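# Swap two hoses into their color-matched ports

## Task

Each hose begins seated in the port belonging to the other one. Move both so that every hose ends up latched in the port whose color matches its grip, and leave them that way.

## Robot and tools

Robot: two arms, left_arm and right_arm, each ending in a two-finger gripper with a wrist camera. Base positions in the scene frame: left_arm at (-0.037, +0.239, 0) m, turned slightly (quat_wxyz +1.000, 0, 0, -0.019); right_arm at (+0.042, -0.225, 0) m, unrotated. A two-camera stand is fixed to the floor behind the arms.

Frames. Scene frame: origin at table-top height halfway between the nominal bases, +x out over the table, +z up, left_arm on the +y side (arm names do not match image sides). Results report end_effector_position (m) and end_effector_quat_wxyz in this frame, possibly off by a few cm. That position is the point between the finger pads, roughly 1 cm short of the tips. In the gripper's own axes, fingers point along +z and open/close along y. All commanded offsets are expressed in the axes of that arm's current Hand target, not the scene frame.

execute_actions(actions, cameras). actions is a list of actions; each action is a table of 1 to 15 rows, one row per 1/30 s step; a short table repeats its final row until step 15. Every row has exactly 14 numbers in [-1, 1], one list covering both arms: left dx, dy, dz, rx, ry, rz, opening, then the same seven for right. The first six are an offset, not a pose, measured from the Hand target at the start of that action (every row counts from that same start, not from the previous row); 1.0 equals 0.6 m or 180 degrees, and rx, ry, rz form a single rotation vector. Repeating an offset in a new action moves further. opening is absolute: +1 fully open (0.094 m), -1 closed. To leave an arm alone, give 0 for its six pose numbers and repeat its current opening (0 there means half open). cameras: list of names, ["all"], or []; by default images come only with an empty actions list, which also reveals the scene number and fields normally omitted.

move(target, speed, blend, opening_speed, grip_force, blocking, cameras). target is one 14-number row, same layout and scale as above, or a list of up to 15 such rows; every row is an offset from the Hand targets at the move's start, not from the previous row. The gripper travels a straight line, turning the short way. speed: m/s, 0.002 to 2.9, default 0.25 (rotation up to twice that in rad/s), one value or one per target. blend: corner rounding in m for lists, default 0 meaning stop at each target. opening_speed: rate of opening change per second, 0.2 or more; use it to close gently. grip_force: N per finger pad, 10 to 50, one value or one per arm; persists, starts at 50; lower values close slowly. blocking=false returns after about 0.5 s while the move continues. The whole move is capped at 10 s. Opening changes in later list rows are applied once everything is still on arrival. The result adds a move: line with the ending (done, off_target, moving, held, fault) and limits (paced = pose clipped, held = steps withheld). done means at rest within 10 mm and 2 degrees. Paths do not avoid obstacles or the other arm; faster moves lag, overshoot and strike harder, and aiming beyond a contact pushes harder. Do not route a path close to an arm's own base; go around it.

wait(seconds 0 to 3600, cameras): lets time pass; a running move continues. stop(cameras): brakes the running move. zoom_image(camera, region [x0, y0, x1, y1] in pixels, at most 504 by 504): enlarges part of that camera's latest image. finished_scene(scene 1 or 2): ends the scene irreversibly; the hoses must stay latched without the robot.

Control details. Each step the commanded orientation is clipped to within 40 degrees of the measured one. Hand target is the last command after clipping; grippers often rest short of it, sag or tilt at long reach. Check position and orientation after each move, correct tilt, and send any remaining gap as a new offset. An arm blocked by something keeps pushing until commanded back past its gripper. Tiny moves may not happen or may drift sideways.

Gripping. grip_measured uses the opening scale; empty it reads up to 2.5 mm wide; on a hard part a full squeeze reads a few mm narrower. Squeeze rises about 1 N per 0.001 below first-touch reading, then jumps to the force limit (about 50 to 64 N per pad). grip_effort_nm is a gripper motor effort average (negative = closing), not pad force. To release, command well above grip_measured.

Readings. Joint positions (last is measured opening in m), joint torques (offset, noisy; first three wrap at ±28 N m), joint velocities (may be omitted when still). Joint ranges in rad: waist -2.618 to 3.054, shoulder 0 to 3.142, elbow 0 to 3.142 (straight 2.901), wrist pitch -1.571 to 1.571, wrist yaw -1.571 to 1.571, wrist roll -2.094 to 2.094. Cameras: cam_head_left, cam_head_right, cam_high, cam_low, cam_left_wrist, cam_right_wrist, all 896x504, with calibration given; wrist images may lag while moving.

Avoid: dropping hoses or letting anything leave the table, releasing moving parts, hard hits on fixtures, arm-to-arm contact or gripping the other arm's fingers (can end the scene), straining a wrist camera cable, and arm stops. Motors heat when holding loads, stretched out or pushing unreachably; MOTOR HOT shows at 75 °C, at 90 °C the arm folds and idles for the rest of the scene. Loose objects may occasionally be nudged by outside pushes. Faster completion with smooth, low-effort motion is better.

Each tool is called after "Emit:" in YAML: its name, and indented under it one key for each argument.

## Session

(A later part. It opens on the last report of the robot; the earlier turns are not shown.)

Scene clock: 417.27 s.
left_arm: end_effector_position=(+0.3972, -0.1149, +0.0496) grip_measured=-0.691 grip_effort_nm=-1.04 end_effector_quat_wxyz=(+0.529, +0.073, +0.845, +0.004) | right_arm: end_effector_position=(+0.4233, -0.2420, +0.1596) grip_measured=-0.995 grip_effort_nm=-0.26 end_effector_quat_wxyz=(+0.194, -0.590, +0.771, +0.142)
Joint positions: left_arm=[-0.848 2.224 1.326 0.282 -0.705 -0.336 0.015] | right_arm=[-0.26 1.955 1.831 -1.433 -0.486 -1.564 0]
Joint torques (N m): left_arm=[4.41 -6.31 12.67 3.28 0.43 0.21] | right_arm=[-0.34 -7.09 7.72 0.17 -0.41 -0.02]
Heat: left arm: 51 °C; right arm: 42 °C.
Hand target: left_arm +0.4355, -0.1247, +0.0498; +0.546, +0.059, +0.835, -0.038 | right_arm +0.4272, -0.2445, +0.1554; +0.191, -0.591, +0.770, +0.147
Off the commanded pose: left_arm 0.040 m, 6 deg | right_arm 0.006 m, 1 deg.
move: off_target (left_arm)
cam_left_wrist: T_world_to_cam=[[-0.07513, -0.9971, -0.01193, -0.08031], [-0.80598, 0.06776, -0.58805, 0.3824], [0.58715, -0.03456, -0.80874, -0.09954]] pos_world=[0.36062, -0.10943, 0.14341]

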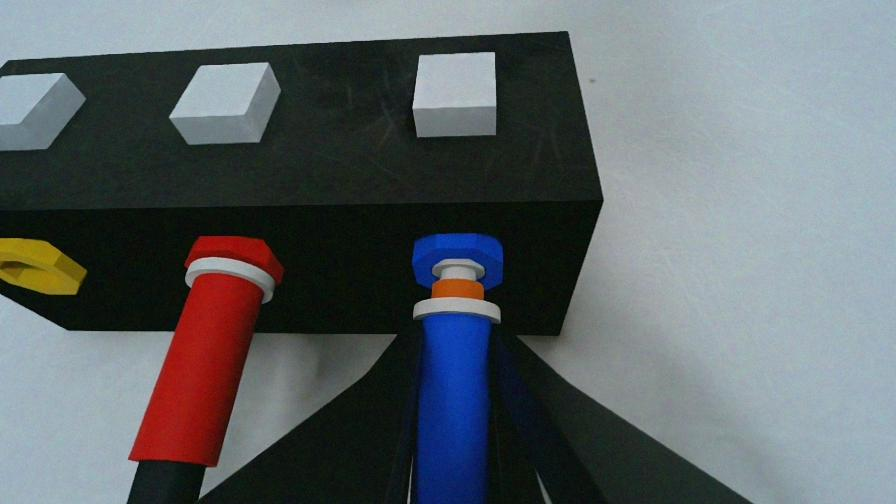

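Emit:
move:
  target: [-0.021,-0.004,0.045,0,0,0,-1,0,0,0,0,0,0,-1]
  speed: 0.06
  cameras: ["cam_left_wrist"]

Emit:
zoom_image:
  camera: "cam_left_wrist"
  region: [360, 150, 560, 310]

Scene clock: 420.60 s.
left_arm: end_effector_position=(+0.3998, -0.1146, +0.0489) grip_measured=-0.691 grip_effort_nm=-1.04 end_effector_quat_wxyz=(+0.506, +0.095, +0.856, +0.041) | right_arm: end_effector_position=(+0.4233, -0.2420, +0.1596) grip_measured=-0.995 grip_effort_nm=-0.26 end_effector_quat_wxyz=(+0.194, -0.590, +0.771, +0.142)
Joint positions: left_arm=[-0.848 2.24 1.412 0.126 -0.722 -0.317 0.015] | right_arm=[-0.26 1.955 1.831 -1.433 -0.486 -1.564 0]
Joint torques (N m): left_arm=[6.83 -4.77 13.81 4.31 0.72 0.22] | right_arm=[-0.35 -7.08 7.76 0.17 -0.41 -0.04]
Heat: left arm: 53 °C; right arm: 42 °C.
Hand target: left_arm +0.4647, -0.1312, +0.0506; +0.546, +0.059, +0.835, -0.038 | right_arm +0.4272, -0.2445, +0.1554; +0.191, -0.591, +0.770, +0.147
Off the commanded pose: left_arm 0.067 m, 11 deg | right_arm 0.006 m, 1 deg.
move: off_target (left_arm)
cam_left_wrist: T_world_to_cam=[[-0.07312, -0.99255, -0.09744, -0.07587], [-0.83179, 0.1146, -0.54313, 0.39749], [0.55025, 0.04133, -0.83397, -0.07697]] pos_world=[0.36744, -0.11767, 0.14431]

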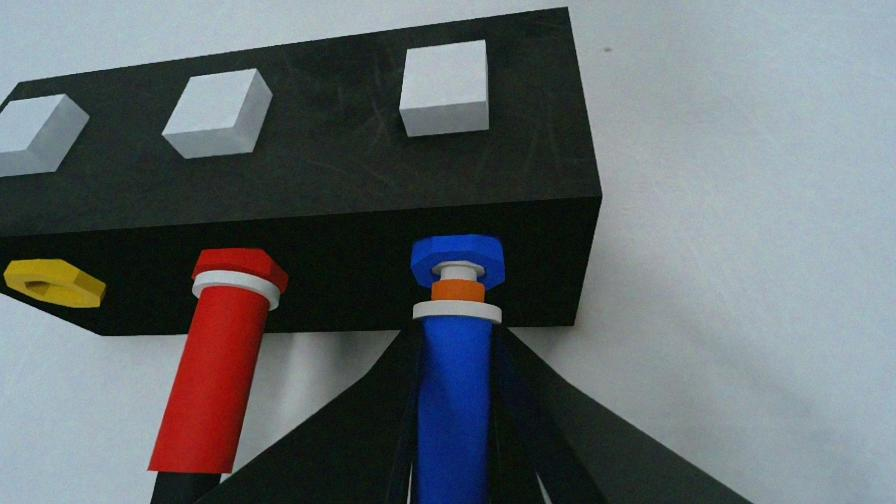

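Scaled by 2.520 from the camera's image (finer frame: 1280x720).

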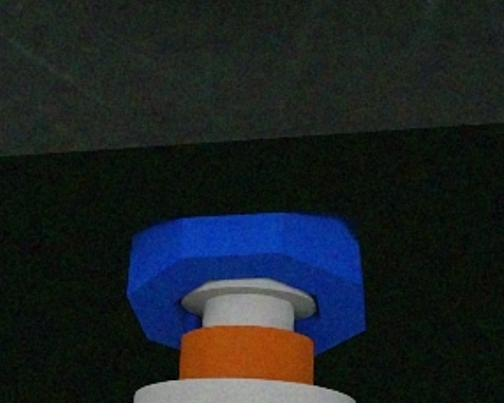

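Emit:
move:
  target:
    - [0.042,0.004,-0.094,0.02,-0.03,0.009,-1,0,0,0,0,0,0,-1]
    - [0.0045,0.005,-0.0103,0.02,-0.03,0.009,-1,0,0,0,0,0,0,-1]
  speed: [0.1,0.1]
  cameras: ["cam_left_wrist"]

Emit:
zoom_image:
  camera: "cam_left_wrist"
  region: [360, 150, 560, 310]

Scene clock: 430.37 s.
left_arm: end_effector_position=(+0.3997, -0.1135, +0.0483) grip_measured=-0.691 grip_effort_nm=-1.04 end_effector_quat_wxyz=(+0.564, +0.097, +0.820, +0.003) | right_arm: end_effector_position=(+0.4233, -0.2420, +0.1596) grip_measured=-0.995 grip_effort_nm=-0.26 end_effector_quat_wxyz=(+0.194, -0.590, +0.771, +0.142)
Joint positions: left_arm=[-0.842 2.244 1.247 0.5 -0.704 -0.214 0.015] | right_arm=[-0.26 1.955 1.831 -1.433 -0.486 -1.564 0]
Joint torques (N m): left_arm=[7.1 -4.6 15.72 3.4 1.11 0.27] | right_arm=[-0.38 -7.09 7.82 0.18 -0.44 -0.03]
Heat: left arm: 57 °C; right arm: 42 °C.
Hand target: left_arm +0.4585, -0.1273, +0.0506; +0.583, +0.086, +0.805, -0.060 | right_arm +0.4272, -0.2445, +0.1554; +0.191, -0.591, +0.770, +0.147
Off the commanded pose: left_arm 0.060 m, 8 deg | right_arm 0.006 m, 1 deg.
move: off_target (left_arm)
cam_left_wrist: T_world_to_cam=[[-0.11773, -0.99225, -0.03969, -0.05983], [-0.74846, 0.11493, -0.65314, 0.369], [0.65264, -0.04719, -0.75619, -0.13206]] pos_world=[0.35533, -0.10801, 0.13877]

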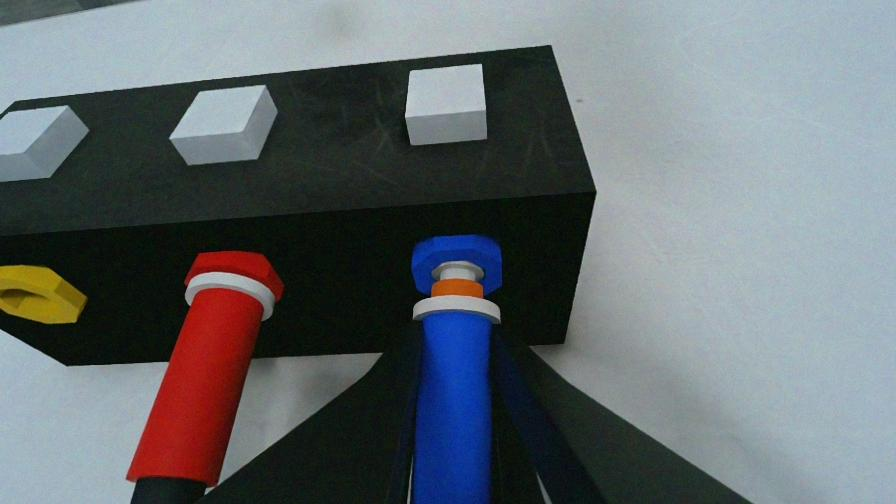

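Scaled by 2.520 from the camera's image (finer frame: 1280x720).

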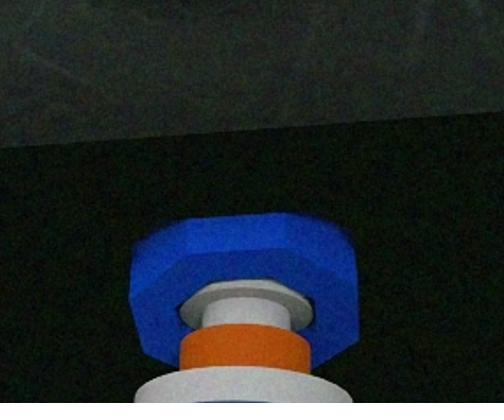

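Emit:
move:
  target:
    - [0.0287,-0.006,-0.088,0,0,0,-0.9,0,0,0,0,0,0,-1]
    - [0.0287,-0.006,-0.088,0,0,0,-0.3,0,0,0,0,0,0,-1]
    - [0.0287,-0.006,-0.205,0,0,0,-0.3,0,0,0,0,0,0,-1]
    - [-0.109,0.265,-0.468,0,0,0,-0.3,0.02,0.198,-0.133,0.335,-0.169,0.319,-0.3]
    - [-0.109,0.265,-0.468,0,0,0,-0.3,-0.09,0.2075,0.152,0.335,-0.169,0.319,-0.3]
  speed: [0.1,0.1,0.1,0.25,0.15]
  cameras: ["cam_right_wrist","cam_head_left"]

Scene clock: 449.13 s.
left_arm: end_effector_position=(+0.2508, +0.0773, +0.2009) grip_measured=-0.303 grip_effort_nm=0.13 end_effector_quat_wxyz=(+0.584, +0.082, +0.805, -0.061) | right_arm: end_effector_position=(+0.3317, -0.1230, +0.1048) grip_measured=-0.302 grip_effort_nm=0.12 end_effector_quat_wxyz=(+0.537, +0.049, +0.842, -0.026)
Joint positions: left_arm=[-0.753 0.929 0.518 0.037 -0.552 -0.205 0.033] | right_arm=[0.73 1.098 0.326 0.165 0.738 0.448 0.033]
Joint torques (N m): left_arm=[0.32 -2.37 7.94 2.31 -0.17 0.03] | right_arm=[0.43 -1.37 5.55 1.91 0.51 0.13]
Heat: left arm: 55 °C; right arm: 41 °C.
Hand target: left_arm +0.2503, +0.0788, +0.2011; +0.583, +0.086, +0.805, -0.060 | right_arm +0.3302, -0.1250, +0.0999; +0.536, +0.052, +0.842, -0.033
Off the commanded pose: left_arm 0.002 m, 0 deg | right_arm 0.005 m, 1 deg.
move: done; target 2's new opening was sent with left_arm's hand 0.009 m and 4 deg from that target
cam_right_wrist: T_world_to_cam=[[-0.07709, -0.9932, 0.08726, -0.10572], [-0.80349, 0.01007, -0.59524, 0.35588], [0.59031, -0.116, -0.7988, -0.03268]] pos_world=[0.29709, -0.11237, 0.19495]
Images, in order (width x height): cam_head_left 896x504, cam_right_wrist 896x504.

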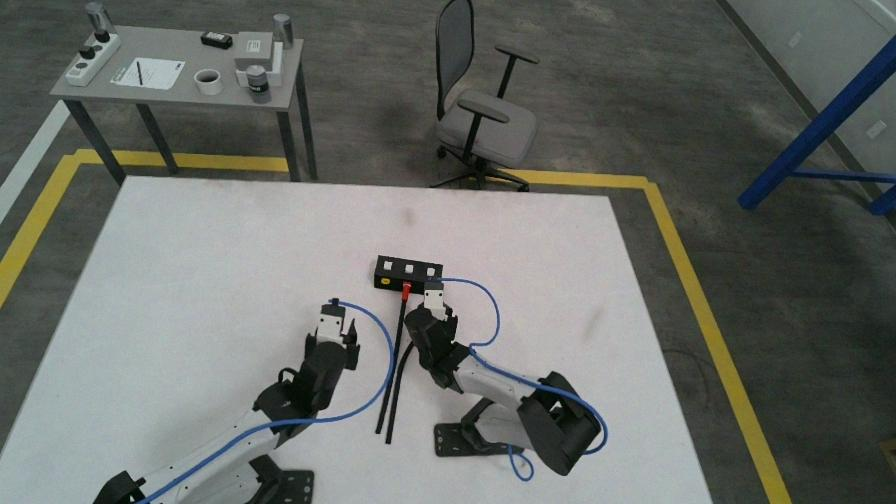

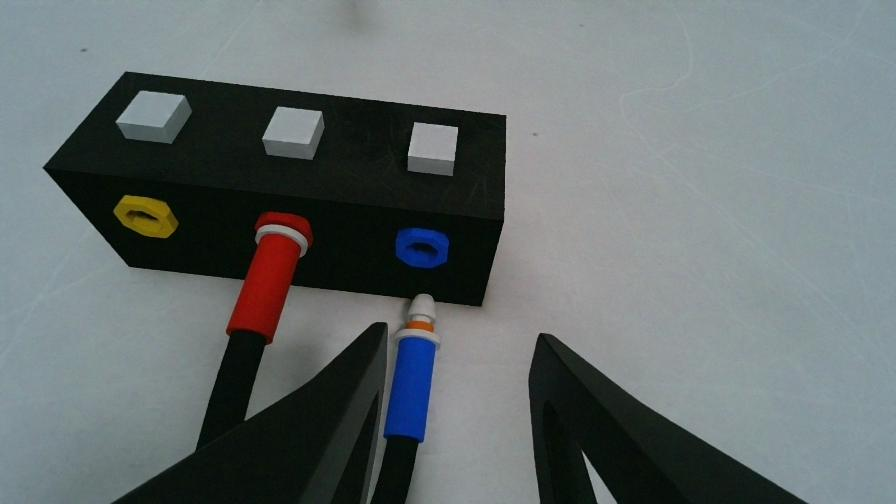

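Emit:
move:
  target: [0,0,0,0,0,0,-0.3,0.099,0.0195,0.02,0,0.0556,0,-0.25]
  speed: 0.12
  cameras: ["cam_right_wrist"]

Scene clock: 458.37 s.
left_arm: end_effector_position=(+0.2508, +0.0773, +0.2009) grip_measured=-0.303 grip_effort_nm=0.13 end_effector_quat_wxyz=(+0.584, +0.082, +0.805, -0.061) | right_arm: end_effector_position=(+0.3194, -0.1132, +0.0464) grip_measured=-0.252 grip_effort_nm=0.12 end_effector_quat_wxyz=(+0.467, +0.057, +0.882, -0.029)
Joint positions: left_arm=[-0.753 0.929 0.518 0.037 -0.552 -0.205 0.033] | right_arm=[0.768 1.301 0.326 0.149 0.7 0.613 0.035]
Joint torques (N m): left_arm=[0.46 -2.35 8.05 2.3 -0.18 0.04] | right_arm=[0.43 -2.09 5.5 1.58 0.33 0.14]
Heat: left arm: 53 °C; right arm: 41 °C.
Hand target: left_arm +0.2503, +0.0788, +0.2011; +0.583, +0.086, +0.805, -0.060 | right_arm +0.3174, -0.1115, +0.0411; +0.460, +0.054, +0.886, -0.028
Off the commanded pose: left_arm 0.002 m, 0 deg | right_arm 0.006 m, 1 deg.
move: done
cam_right_wrist: T_world_to_cam=[[-0.07856, -0.99308, 0.0873, -0.09128], [-0.88835, 0.02999, -0.45819, 0.33417], [0.4524, -0.11355, -0.88456, -0.02269]] pos_world=[0.29996, -0.10325, 0.14102]

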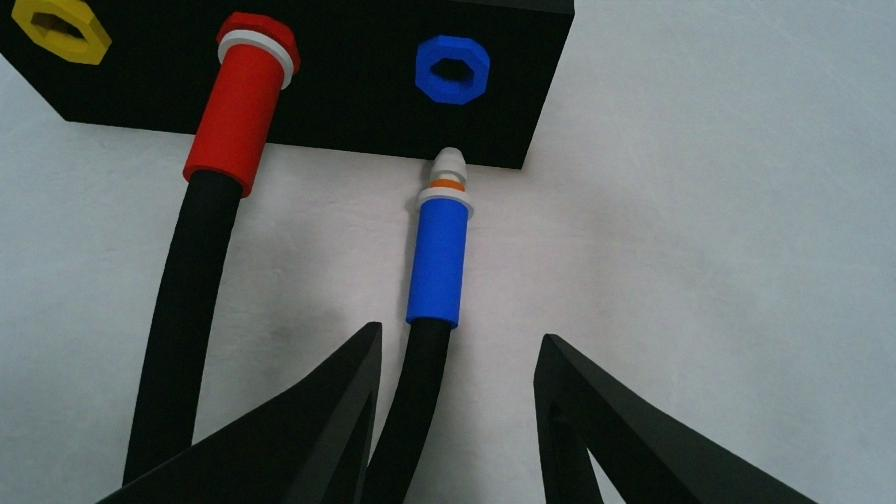

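Emit:
move:
  target:
    - [0,0,0,0,0,0,-0.3,-0.0042,0.009,0.0913,0,0,0,-0.25]
    - [0,0,0,0,0,0,-0.3,-0.0042,0.009,0.0913,0,0,0,-1]
  speed: 0.08
  opening_speed: 0.6
  cameras: ["cam_right_wrist"]

Scene clock: 466.53 s.
left_arm: end_effector_position=(+0.2508, +0.0773, +0.2009) grip_measured=-0.303 grip_effort_nm=0.13 end_effector_quat_wxyz=(+0.584, +0.082, +0.805, -0.061) | right_arm: end_effector_position=(+0.3586, -0.1144, +0.0117) grip_measured=-0.682 grip_effort_nm=-1.02 end_effector_quat_wxyz=(+0.459, +0.056, +0.886, -0.030)
Joint positions: left_arm=[-0.753 0.929 0.518 0.037 -0.552 -0.205 0.033] | right_arm=[0.633 1.61 0.359 0.48 0.598 0.499 0.015]
Joint torques (N m): left_arm=[0.44 -2.33 7.99 2.27 -0.17 0.01] | right_arm=[-0.55 -3.49 6.12 1.81 0.26 0]
Heat: left arm: 52 °C; right arm: 40 °C.
Hand target: left_arm +0.2503, +0.0788, +0.2011; +0.583, +0.086, +0.805, -0.060 | right_arm +0.3640, -0.1119, +0.0117; +0.460, +0.054, +0.886, -0.028
Off the commanded pose: left_arm 0.002 m, 0 deg | right_arm 0.006 m, 0 deg.
move: done
cam_right_wrist: T_world_to_cam=[[-0.07573, -0.99307, 0.08992, -0.08742], [-0.89598, 0.02819, -0.4432, 0.35548], [0.43759, -0.11413, -0.8919, -0.06591]] pos_world=[0.34072, -0.10435, 0.10662]

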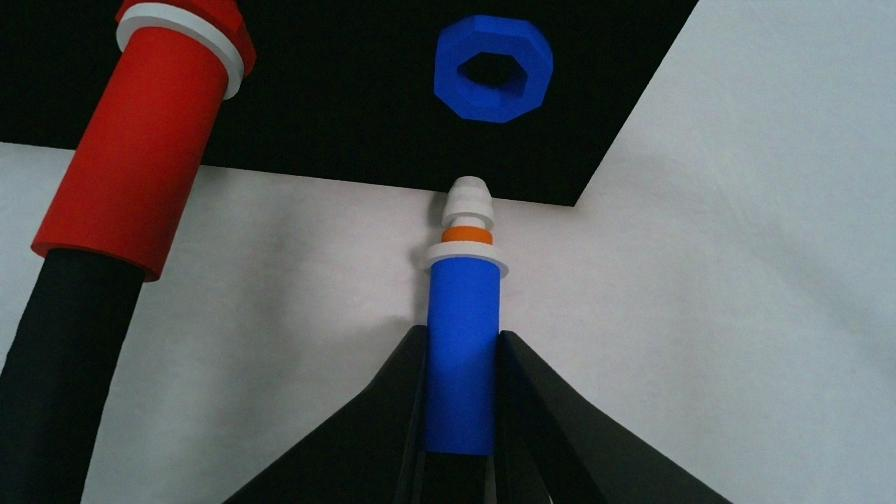

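Emit:
move:
  target:
    - [0,0,0,0,0,0,-0.3,0.0147,0.0003,-0.0202,0,0,0,-1]
    - [0,0,0,0,0,0,-0.3,-0.0325,0.0003,-0.0545,0,0,0,-1]
  speed: 0.08
  blend: [0.005,0]
  cameras: ["cam_right_wrist","cam_left_wrist"]

Emit:
zoom_image:
  camera: "cam_right_wrist"
  region: [360, 100, 600, 290]

Scene clock: 474.00 s.
left_arm: end_effector_position=(+0.2508, +0.0773, +0.2009) grip_measured=-0.303 grip_effort_nm=0.13 end_effector_quat_wxyz=(+0.584, +0.082, +0.805, -0.061) | right_arm: end_effector_position=(+0.3421, -0.1143, +0.0320) grip_measured=-0.682 grip_effort_nm=-1.02 end_effector_quat_wxyz=(+0.444, +0.044, +0.894, -0.036)
Joint positions: left_arm=[-0.753 0.929 0.518 0.037 -0.552 -0.205 0.033] | right_arm=[0.67 1.434 0.379 0.227 0.609 0.524 0.015]
Joint torques (N m): left_arm=[0.43 -2.4 7.97 2.28 -0.16 0.03] | right_arm=[0.44 -5.9 7.35 1.55 0.55 0.14]
Heat: left arm: 52 °C; right arm: 39 °C.
Hand target: left_arm +0.2503, +0.0788, +0.2011; +0.583, +0.086, +0.805, -0.060 | right_arm +0.3487, -0.1098, +0.0465; +0.460, +0.054, +0.886, -0.028
Off the commanded pose: left_arm 0.002 m, 0 deg | right_arm 0.017 m, 3 deg.
move: off_target (right_arm)
cam_left_wrist: T_world_to_cam=[[-0.16873, -0.98247, 0.07925, 0.10613], [-0.71949, 0.06781, -0.69119, 0.33931], [0.6737, -0.17364, -0.71832, 0.08635]] pos_world=[0.20386, 0.09626, 0.28814]
cam_right_wrist: T_world_to_cam=[[-0.05708, -0.99198, 0.11275, -0.09743], [-0.91212, 0.0059, -0.40988, 0.35158], [0.40593, -0.12623, -0.90514, -0.03065]] pos_world=[0.32757, -0.1026, 0.12735]
Images, in order (width x height): cam_left_wrist 896x504, cam_right_wrist 896x504.

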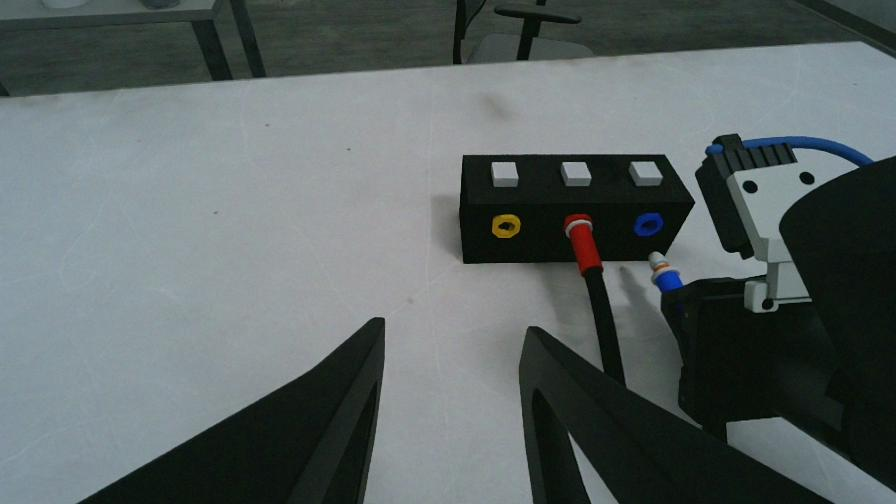

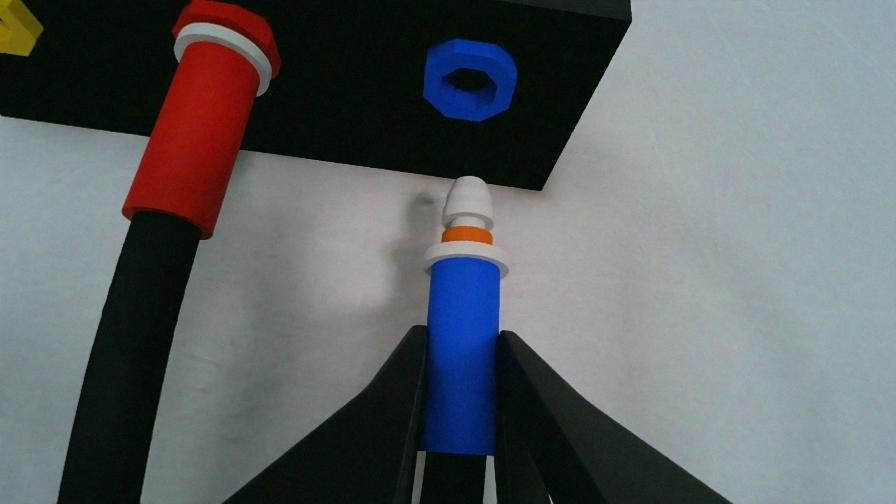

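Scaled by 2.100 from the camera's image (finer frame: 1280x720).

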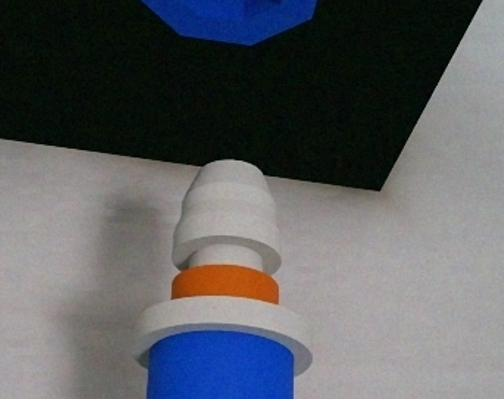

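Emit:
move:
  target: [0,0,0,0,0,0,-0.3,-0.0145,-0.0035,-0.006,0,-0.01,0,-1]
  speed: 0.06
  cameras: ["cam_right_wrist","cam_left_wrist"]

Emit:
zoom_image:
  camera: "cam_left_wrist"
  region: [560, 180, 740, 320]

Scene clock: 477.57 s.
left_arm: end_effector_position=(+0.2508, +0.0773, +0.2009) grip_measured=-0.303 grip_effort_nm=0.13 end_effector_quat_wxyz=(+0.584, +0.082, +0.805, -0.061) | right_arm: end_effector_position=(+0.3441, -0.1149, +0.0410) grip_measured=-0.682 grip_effort_nm=-1.02 end_effector_quat_wxyz=(+0.455, +0.049, +0.888, -0.034)
Joint positions: left_arm=[-0.753 0.929 0.518 0.037 -0.552 -0.205 0.033] | right_arm=[0.67 1.405 0.379 0.226 0.621 0.52 0.015]
Joint torques (N m): left_arm=[0.39 -2.24 7.95 2.29 -0.17 0.05] | right_arm=[0.17 -5.93 6.86 1.73 0.59 -0.01]
Heat: left arm: 51 °C; right arm: 39 °C.
Hand target: left_arm +0.2503, +0.0788, +0.2011; +0.583, +0.086, +0.805, -0.060 | right_arm +0.3504, -0.1121, +0.0556; +0.474, +0.054, +0.878, -0.029
Off the commanded pose: left_arm 0.002 m, 0 deg | right_arm 0.016 m, 3 deg.
move: off_target (right_arm)
cam_left_wrist: T_world_to_cam=[[-0.16873, -0.98247, 0.07925, 0.10613], [-0.71949, 0.06781, -0.69119, 0.33931], [0.6737, -0.17364, -0.71832, 0.08635]] pos_world=[0.20386, 0.09626, 0.28814]
cam_right_wrist: T_world_to_cam=[[-0.06587, -0.99241, 0.10382, -0.09557], [-0.90056, 0.01432, -0.4345, 0.35518], [0.42972, -0.12211, -0.89467, -0.03153]] pos_world=[0.32711, -0.10378, 0.13603]
Images, in order (width x height): cam_left_wrist 896x504, cam_right_wrist 896x504.

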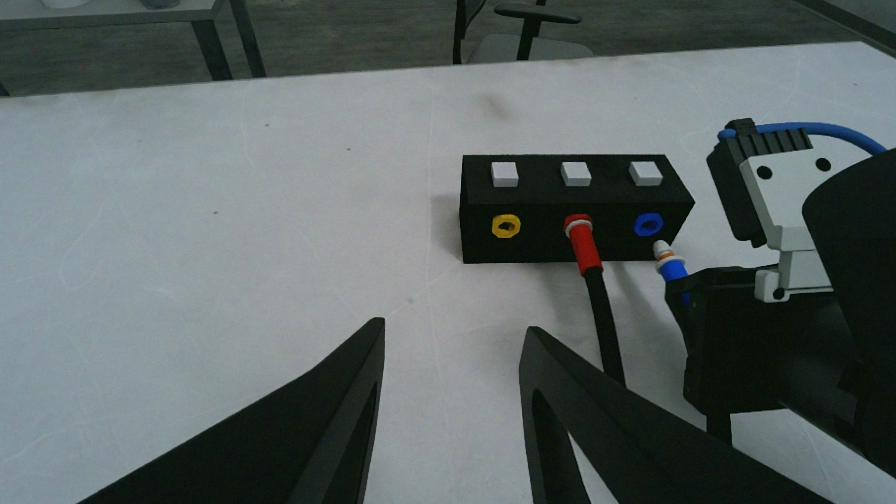

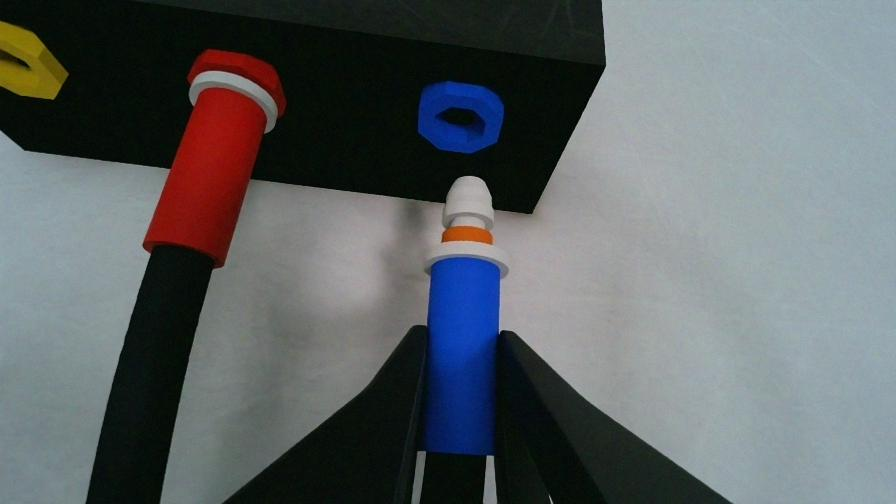

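Scaled by 2.800 from the camera's image (finer frame: 1280x720).

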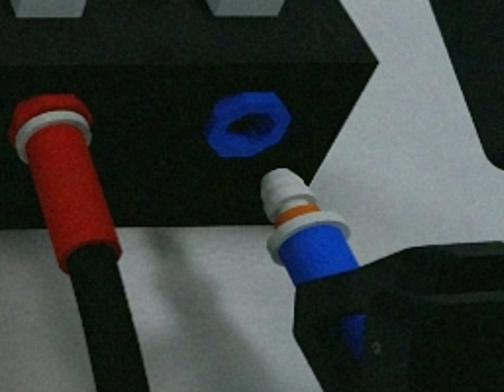

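Emit:
move:
  target: [0,0,0,0,0,0,-0.3,-0.0173,0.005,0.0082,0,0,0,-1]
  speed: 0.06
  cameras: ["cam_right_wrist","cam_left_wrist"]

Emit:
zoom_image:
  camera: "cam_left_wrist"
  region: [560, 180, 740, 320]

Emit:
zoom_image:
  camera: "cam_right_wrist"
  region: [360, 100, 600, 290]

Scene clock: 484.53 s.
left_arm: end_effector_position=(+0.2508, +0.0773, +0.2009) grip_measured=-0.303 grip_effort_nm=0.13 end_effector_quat_wxyz=(+0.584, +0.082, +0.805, -0.061) | right_arm: end_effector_position=(+0.3540, -0.1125, +0.0519) grip_measured=-0.682 grip_effort_nm=-1.02 end_effector_quat_wxyz=(+0.465, +0.051, +0.883, -0.033)
Joint positions: left_arm=[-0.753 0.929 0.518 0.037 -0.552 -0.205 0.033] | right_arm=[0.657 1.405 0.414 0.221 0.622 0.501 0.015]
Joint torques (N m): left_arm=[0.43 -2.4 8.03 2.26 -0.15 0.05] | right_arm=[-0.58 -4.85 7.5 1.63 0.38 0.03]
Heat: left arm: 51 °C; right arm: 39 °C.
Hand target: left_arm +0.2503, +0.0788, +0.2011; +0.583, +0.086, +0.805, -0.060 | right_arm +0.3605, -0.1103, +0.0616; +0.474, +0.054, +0.878, -0.029
Off the commanded pose: left_arm 0.002 m, 0 deg | right_arm 0.012 m, 1 deg.
move: off_target (right_arm)
cam_left_wrist: T_world_to_cam=[[-0.16873, -0.98247, 0.07925, 0.10613], [-0.71949, 0.06781, -0.69119, 0.33931], [0.6737, -0.17364, -0.71832, 0.08635]] pos_world=[0.20386, 0.09626, 0.28814]
cam_right_wrist: T_world_to_cam=[[-0.07042, -0.99246, 0.10032, -0.09182], [-0.89087, 0.01733, -0.45393, 0.36667], [0.44877, -0.12134, -0.88537, -0.03289]] pos_world=[0.33495, -0.10148, 0.14653]
Images, in order (width x height): cam_left_wrist 896x504, cam_right_wrist 896x504.

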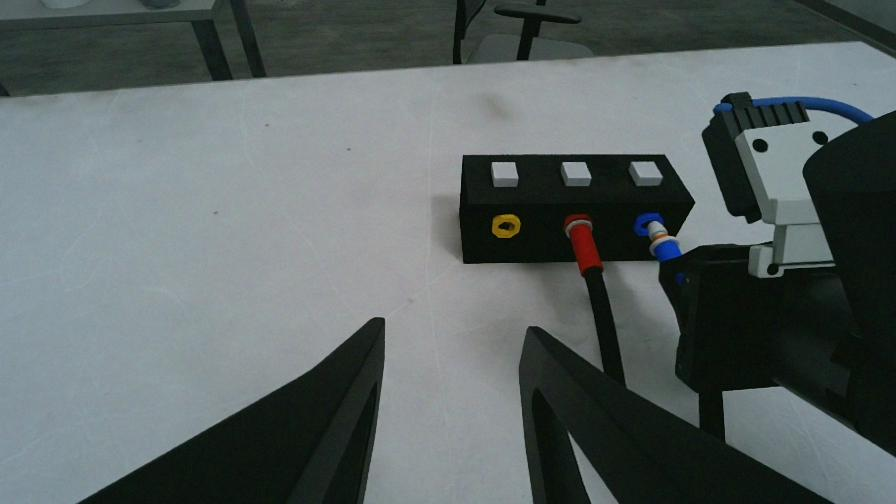

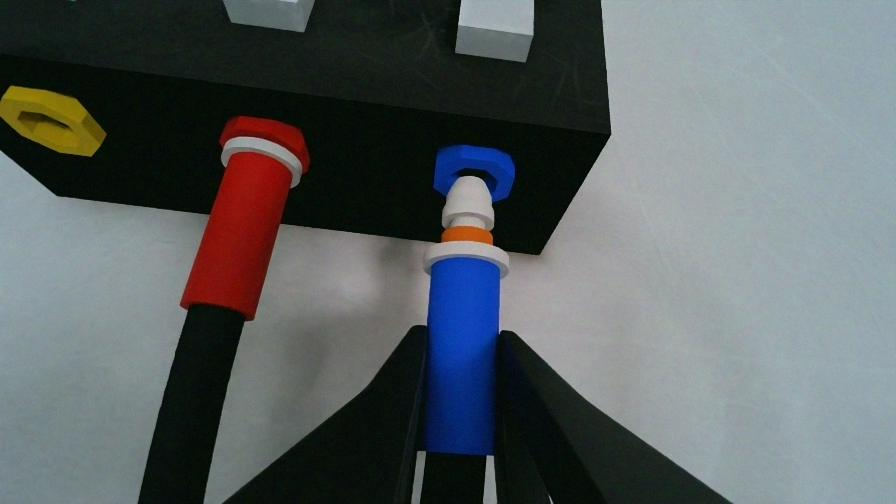

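Scaled by 2.800 from the camera's image (finer frame: 1280x720).

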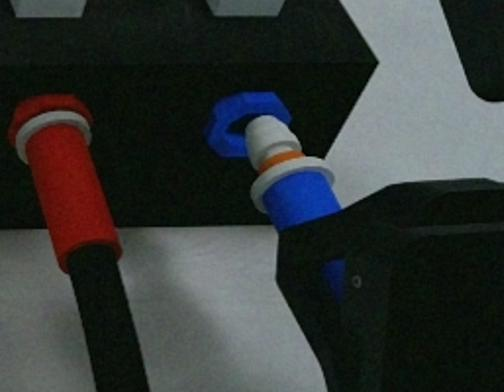

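Scaled by 2.100 from the camera's image (finer frame: 1280x720).

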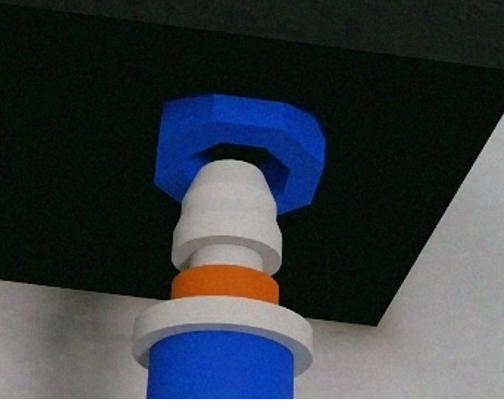

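Emit:
move:
  target: [0,0,0,0,0,0,-0.3,0.0043,-0.0013,0.0112,0,0,0,-1]
  speed: 0.04
  cameras: ["cam_right_wrist","cam_left_wrist"]

Emit:
zoom_image:
  camera: "cam_left_wrist"
  region: [560, 180, 740, 320]

Emit:
zoom_image:
  camera: "cam_right_wrist"
  region: [360, 100, 600, 290]

Scene clock: 495.43 s.
left_arm: end_effector_position=(+0.2508, +0.0773, +0.2009) grip_measured=-0.303 grip_effort_nm=0.13 end_effector_quat_wxyz=(+0.584, +0.082, +0.805, -0.061) | right_arm: end_effector_position=(+0.3587, -0.1144, +0.0535) grip_measured=-0.682 grip_effort_nm=-1.02 end_effector_quat_wxyz=(+0.471, +0.054, +0.880, -0.032)
Joint positions: left_arm=[-0.753 0.929 0.518 0.037 -0.552 -0.205 0.033] | right_arm=[0.641 1.414 0.414 0.251 0.618 0.487 0.015]
Joint torques (N m): left_arm=[0.38 -2.32 7.99 2.28 -0.16 0.02] | right_arm=[-0.51 -2.99 7.04 1.9 0.27 -0.02]
Heat: left arm: 51 °C; right arm: 39 °C.
Hand target: left_arm +0.2503, +0.0788, +0.2011; +0.583, +0.086, +0.805, -0.060 | right_arm +0.3646, -0.1116, +0.0558; +0.474, +0.054, +0.878, -0.029
Off the commanded pose: left_arm 0.002 m, 0 deg | right_arm 0.007 m, 1 deg.
move: done
cam_left_wrist: T_world_to_cam=[[-0.16873, -0.98247, 0.07925, 0.10613], [-0.71949, 0.06781, -0.69119, 0.33931], [0.6737, -0.17364, -0.71832, 0.08635]] pos_world=[0.20386, 0.09626, 0.28814]
cam_right_wrist: T_world_to_cam=[[-0.0768, -0.99246, 0.09554, -0.09102], [-0.8847, 0.02365, -0.46557, 0.37077], [0.4598, -0.12029, -0.87984, -0.03795]] pos_world=[0.33847, -0.10367, 0.14793]
Images, in order (width x height): cam_left_wrist 896x504, cam_right_wrist 896x504.

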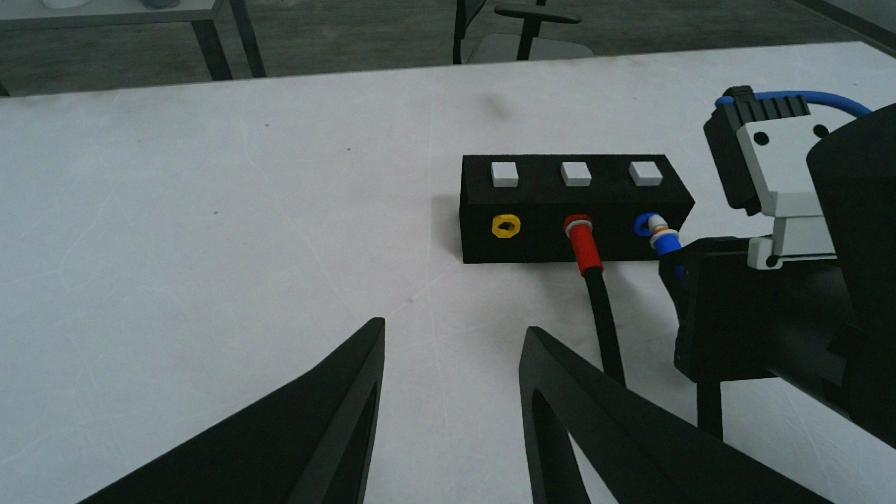

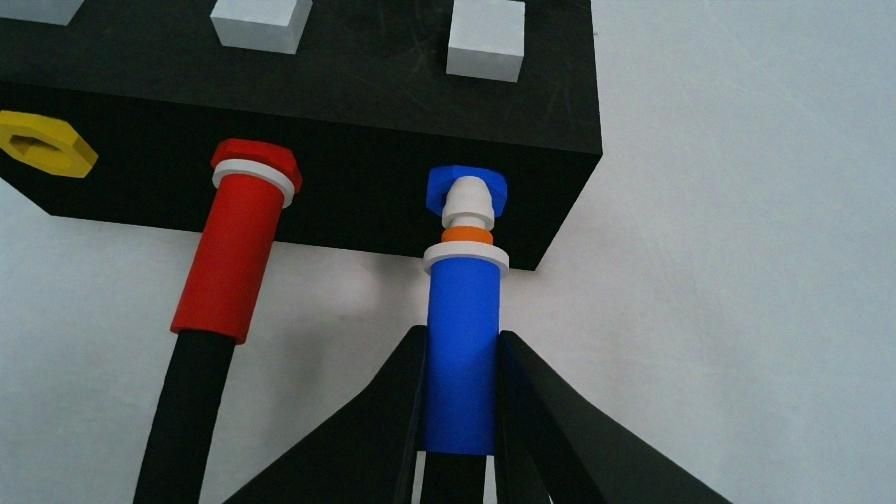

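Scaled by 2.800 from the camera's image (finer frame: 1280x720).

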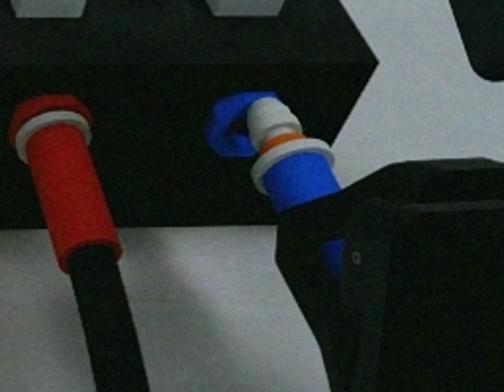

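Scaled by 2.100 from the camera's image (finer frame: 1280x720).

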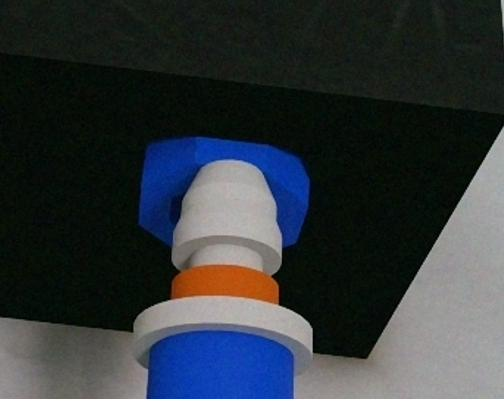

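Emit:
move:
  target: [0,0,0,0,0,0,-0.3,0.0173,0,0.0102,0,0,0,-1]
  speed: 0.04
  cameras: ["cam_right_wrist","cam_left_wrist"]

Emit:
zoom_image:
  camera: "cam_left_wrist"
  region: [560, 180, 740, 320]

Emit:
zoom_image:
  camera: "cam_right_wrist"
  region: [360, 100, 600, 290]

Scene clock: 500.20 s.
left_arm: end_effector_position=(+0.2508, +0.0773, +0.2009) grip_measured=-0.303 grip_effort_nm=0.13 end_effector_quat_wxyz=(+0.584, +0.082, +0.805, -0.061) | right_arm: end_effector_position=(+0.3624, -0.1112, +0.0460) grip_measured=-0.682 grip_effort_nm=-1.02 end_effector_quat_wxyz=(+0.472, +0.054, +0.879, -0.029)
Joint positions: left_arm=[-0.753 0.929 0.518 0.037 -0.552 -0.205 0.033] | right_arm=[0.641 1.467 0.41 0.314 0.614 0.487 0.015]
Joint torques (N m): left_arm=[0.36 -2.35 7.97 2.29 -0.14 0.02] | right_arm=[-0.36 -3.37 5.08 2.01 0.34 0]
Heat: left arm: 51 °C; right arm: 39 °C.
Hand target: left_arm +0.2503, +0.0788, +0.2011; +0.583, +0.086, +0.805, -0.060 | right_arm +0.3640, -0.1116, +0.0438; +0.474, +0.054, +0.878, -0.029
Off the commanded pose: left_arm 0.002 m, 0 deg | right_arm 0.003 m, 0 deg.
move: done
cam_left_wrist: T_world_to_cam=[[-0.16873, -0.98247, 0.07925, 0.10613], [-0.71949, 0.06781, -0.69119, 0.33931], [0.6737, -0.17364, -0.71832, 0.08635]] pos_world=[0.20386, 0.09626, 0.28814]
cam_right_wrist: T_world_to_cam=[[-0.07507, -0.99314, 0.08961, -0.08728], [-0.88316, 0.02449, -0.46843, 0.37014], [0.46303, -0.11431, -0.87894, -0.04652]] pos_world=[0.34188, -0.10106, 0.14032]
Images, in order (width x height): cam_left_wrist 896x504, cam_right_wrist 896x504.

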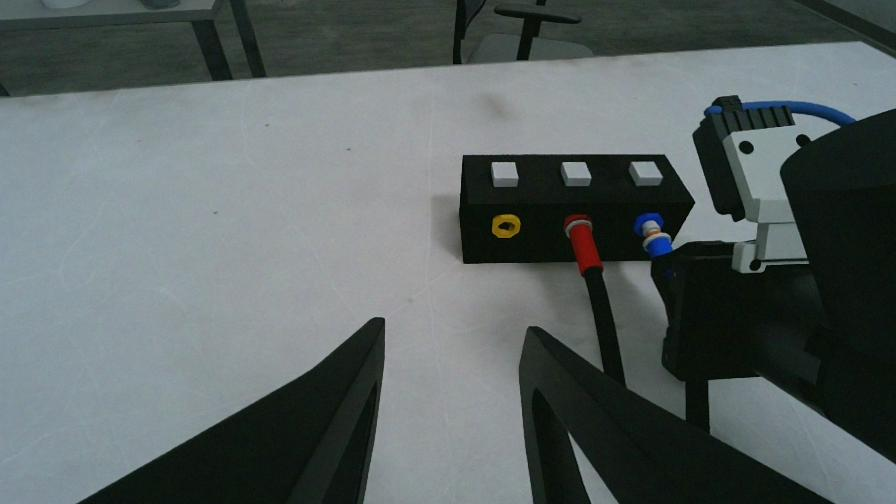

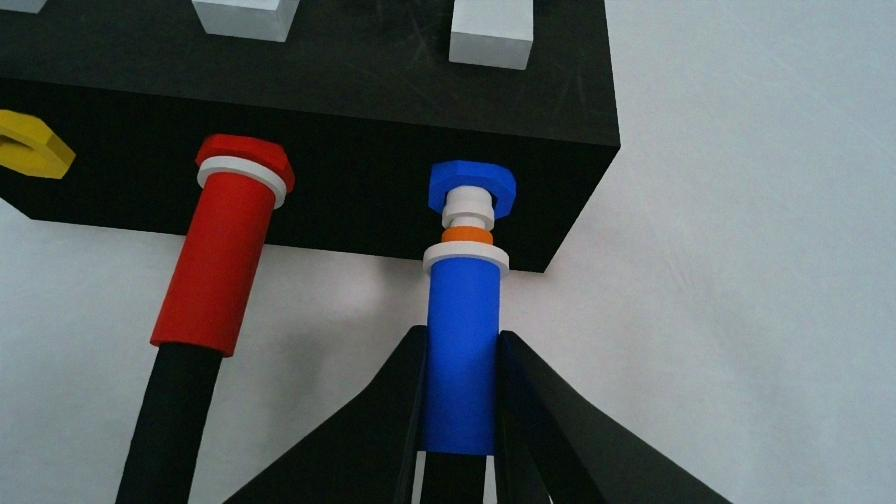

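Scaled by 2.800 from the camera's image (finer frame: 1280x720).

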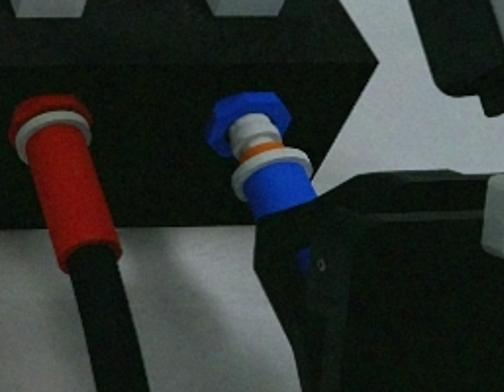

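Scaled by 2.100 from the camera's image (finer frame: 1280x720).

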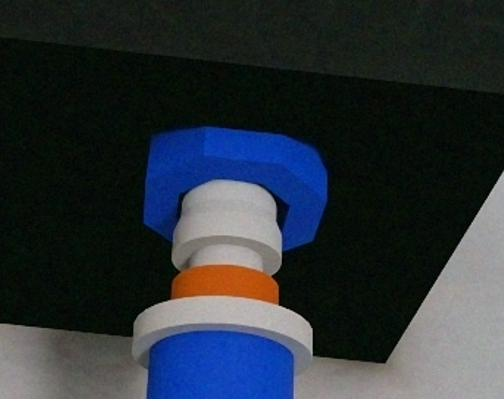

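Emit:
move:
  target:
    - [0,0,0,0,0,0,-0.3,-0.0095,-0.002,0.0137,0,0,0,-1]
    - [0,0,0,0,0,0,-0.3,-0.038,-0.003,0.0547,0,0,0,-1]
  speed: 0.06
  cameras: ["cam_right_wrist","cam_left_wrist"]

Emit:
zoom_image:
  camera: "cam_right_wrist"
  region: [360, 100, 600, 290]

Emit:
zoom_image:
  camera: "cam_left_wrist"
  region: [560, 180, 740, 320]

Scene clock: 505.10 s.
left_arm: end_effector_position=(+0.2508, +0.0773, +0.2009) grip_measured=-0.303 grip_effort_nm=0.13 end_effector_quat_wxyz=(+0.584, +0.082, +0.805, -0.061) | right_arm: end_effector_position=(+0.3723, -0.1171, +0.0382) grip_measured=-0.682 grip_effort_nm=-1.02 end_effector_quat_wxyz=(+0.454, +0.037, +0.889, -0.036)
Joint positions: left_arm=[-0.753 0.929 0.518 0.037 -0.552 -0.205 0.033] | right_arm=[0.581 1.508 0.437 0.314 0.552 0.422 0.015]
Joint torques (N m): left_arm=[0.39 -2.4 7.98 2.29 -0.16 0.04] | right_arm=[-4.7 0.17 10.02 2.63 0.09 -0.19]
Heat: left arm: 51 °C; right arm: 39 °C.
Hand target: left_arm +0.2503, +0.0788, +0.2011; +0.583, +0.086, +0.805, -0.060 | right_arm +0.4035, -0.1183, +0.0448; +0.474, +0.054, +0.878, -0.029
Off the commanded pose: left_arm 0.002 m, 0 deg | right_arm 0.032 m, 3 deg.
move: off_target (right_arm)
cam_left_wrist: T_world_to_cam=[[-0.16873, -0.98247, 0.07925, 0.10613], [-0.71949, 0.06781, -0.69119, 0.33931], [0.6737, -0.17364, -0.71832, 0.08635]] pos_world=[0.20386, 0.09626, 0.28814]
cam_right_wrist: T_world_to_cam=[[-0.04724, -0.99182, 0.11854, -0.10304], [-0.90238, -0.00851, -0.43085, 0.3773], [0.42834, -0.12732, -0.8946, -0.04653]] pos_world=[0.35553, -0.10491, 0.13315]
Images, in order (width x height): cam_left_wrist 896x504, cam_right_wrist 896x504.

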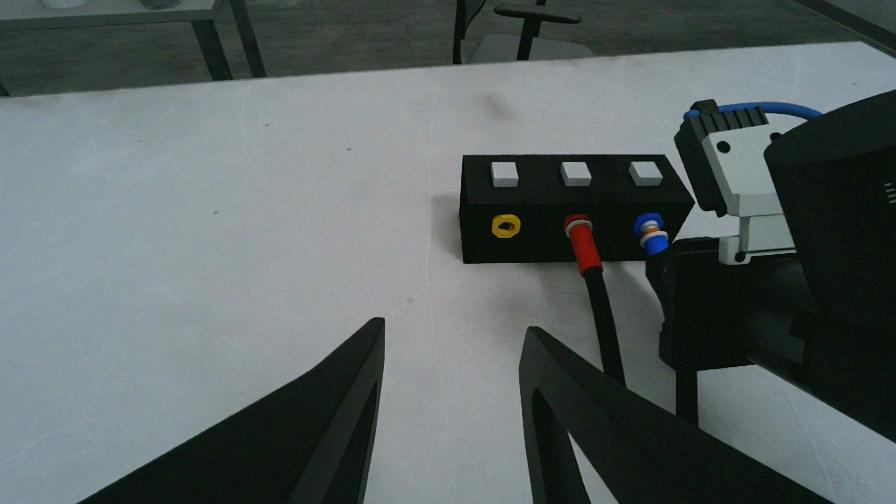

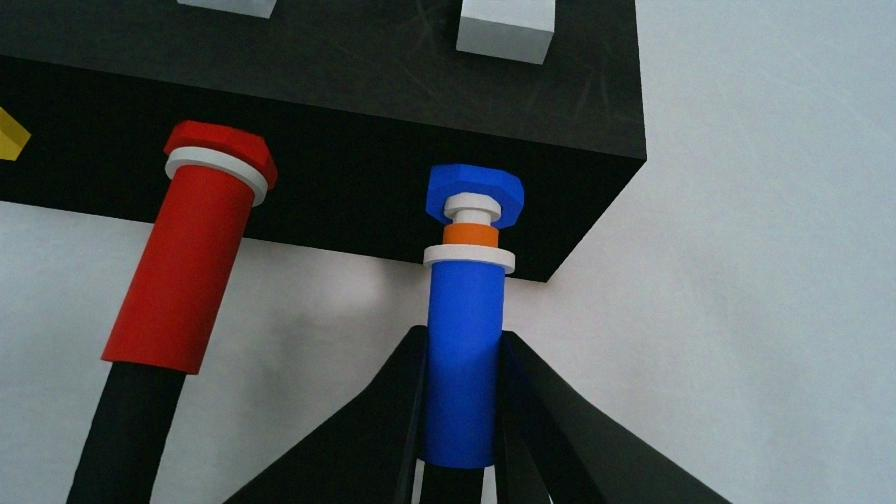

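Scaled by 2.100 from the camera's image (finer frame: 1280x720).

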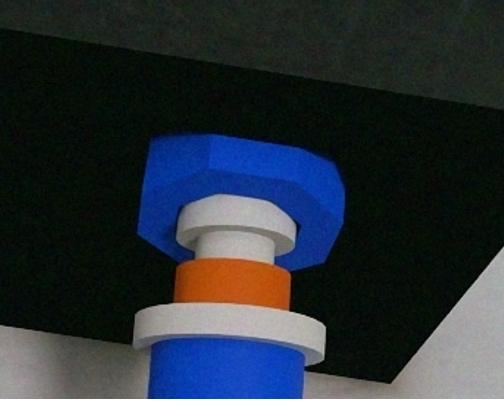

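Scaled by 2.800 from the camera's image (finer frame: 1280x720).

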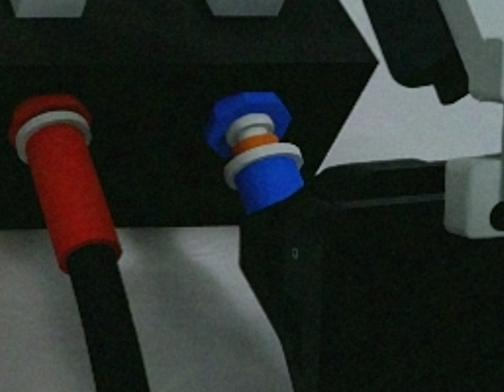

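Emit:
move:
  target: [0,0,0,0,0,0,-0.3,-0.0238,0.0067,0.0138,0,0,0,-1]
  speed: 0.06
  cameras: ["cam_right_wrist"]

Emit:
zoom_image:
  camera: "cam_right_wrist"
  region: [360, 100, 600, 290]

Scene clock: 509.20 s.
left_arm: end_effector_position=(+0.2508, +0.0773, +0.2009) grip_measured=-0.303 grip_effort_nm=0.13 end_effector_quat_wxyz=(+0.584, +0.082, +0.805, -0.061) | right_arm: end_effector_position=(+0.3747, -0.1175, +0.0376) grip_measured=-0.682 grip_effort_nm=-1.02 end_effector_quat_wxyz=(+0.431, +0.029, +0.901, -0.045)
Joint positions: left_arm=[-0.753 0.929 0.518 0.037 -0.552 -0.205 0.033] | right_arm=[0.567 1.51 0.491 0.209 0.529 0.414 0.015]
Joint torques (N m): left_arm=[0.44 -2.35 7.99 2.27 -0.15 0.03] | right_arm=[-5 0.09 10.58 3.13 0.2 -0.24]
Heat: left arm: 51 °C; right arm: 39 °C.
Hand target: left_arm +0.2503, +0.0788, +0.2011; +0.583, +0.086, +0.805, -0.060 | right_arm +0.4186, -0.1161, +0.0522; +0.474, +0.054, +0.878, -0.029
Off the commanded pose: left_arm 0.002 m, 0 deg | right_arm 0.046 m, 7 deg.
move: off_target (right_arm)
cam_right_wrist: T_world_to_cam=[[-0.03474, -0.9893, 0.14169, -0.10848], [-0.92399, -0.02223, -0.38177, 0.38372], [0.38084, -0.14418, -0.91333, -0.03162]] pos_world=[0.36283, -0.10335, 0.13298]

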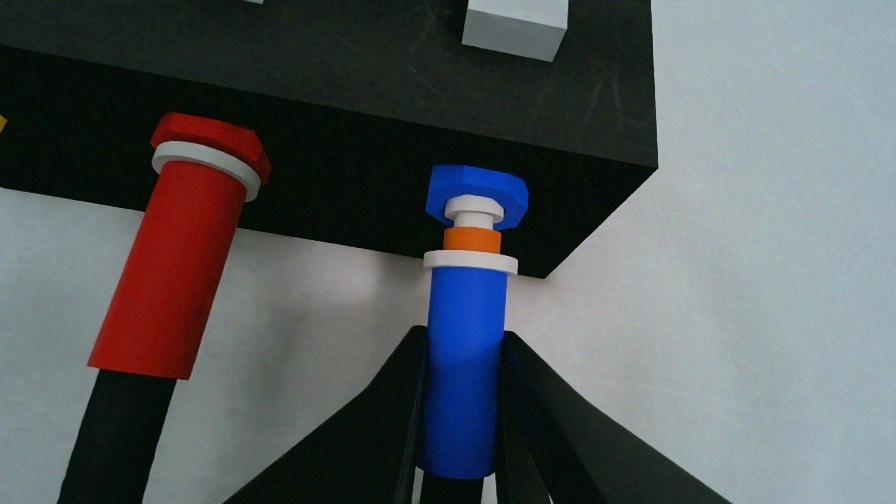

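Scaled by 2.100 from the camera's image (finer frame: 1280x720).

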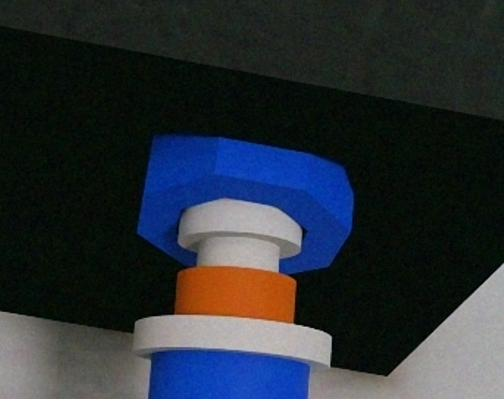

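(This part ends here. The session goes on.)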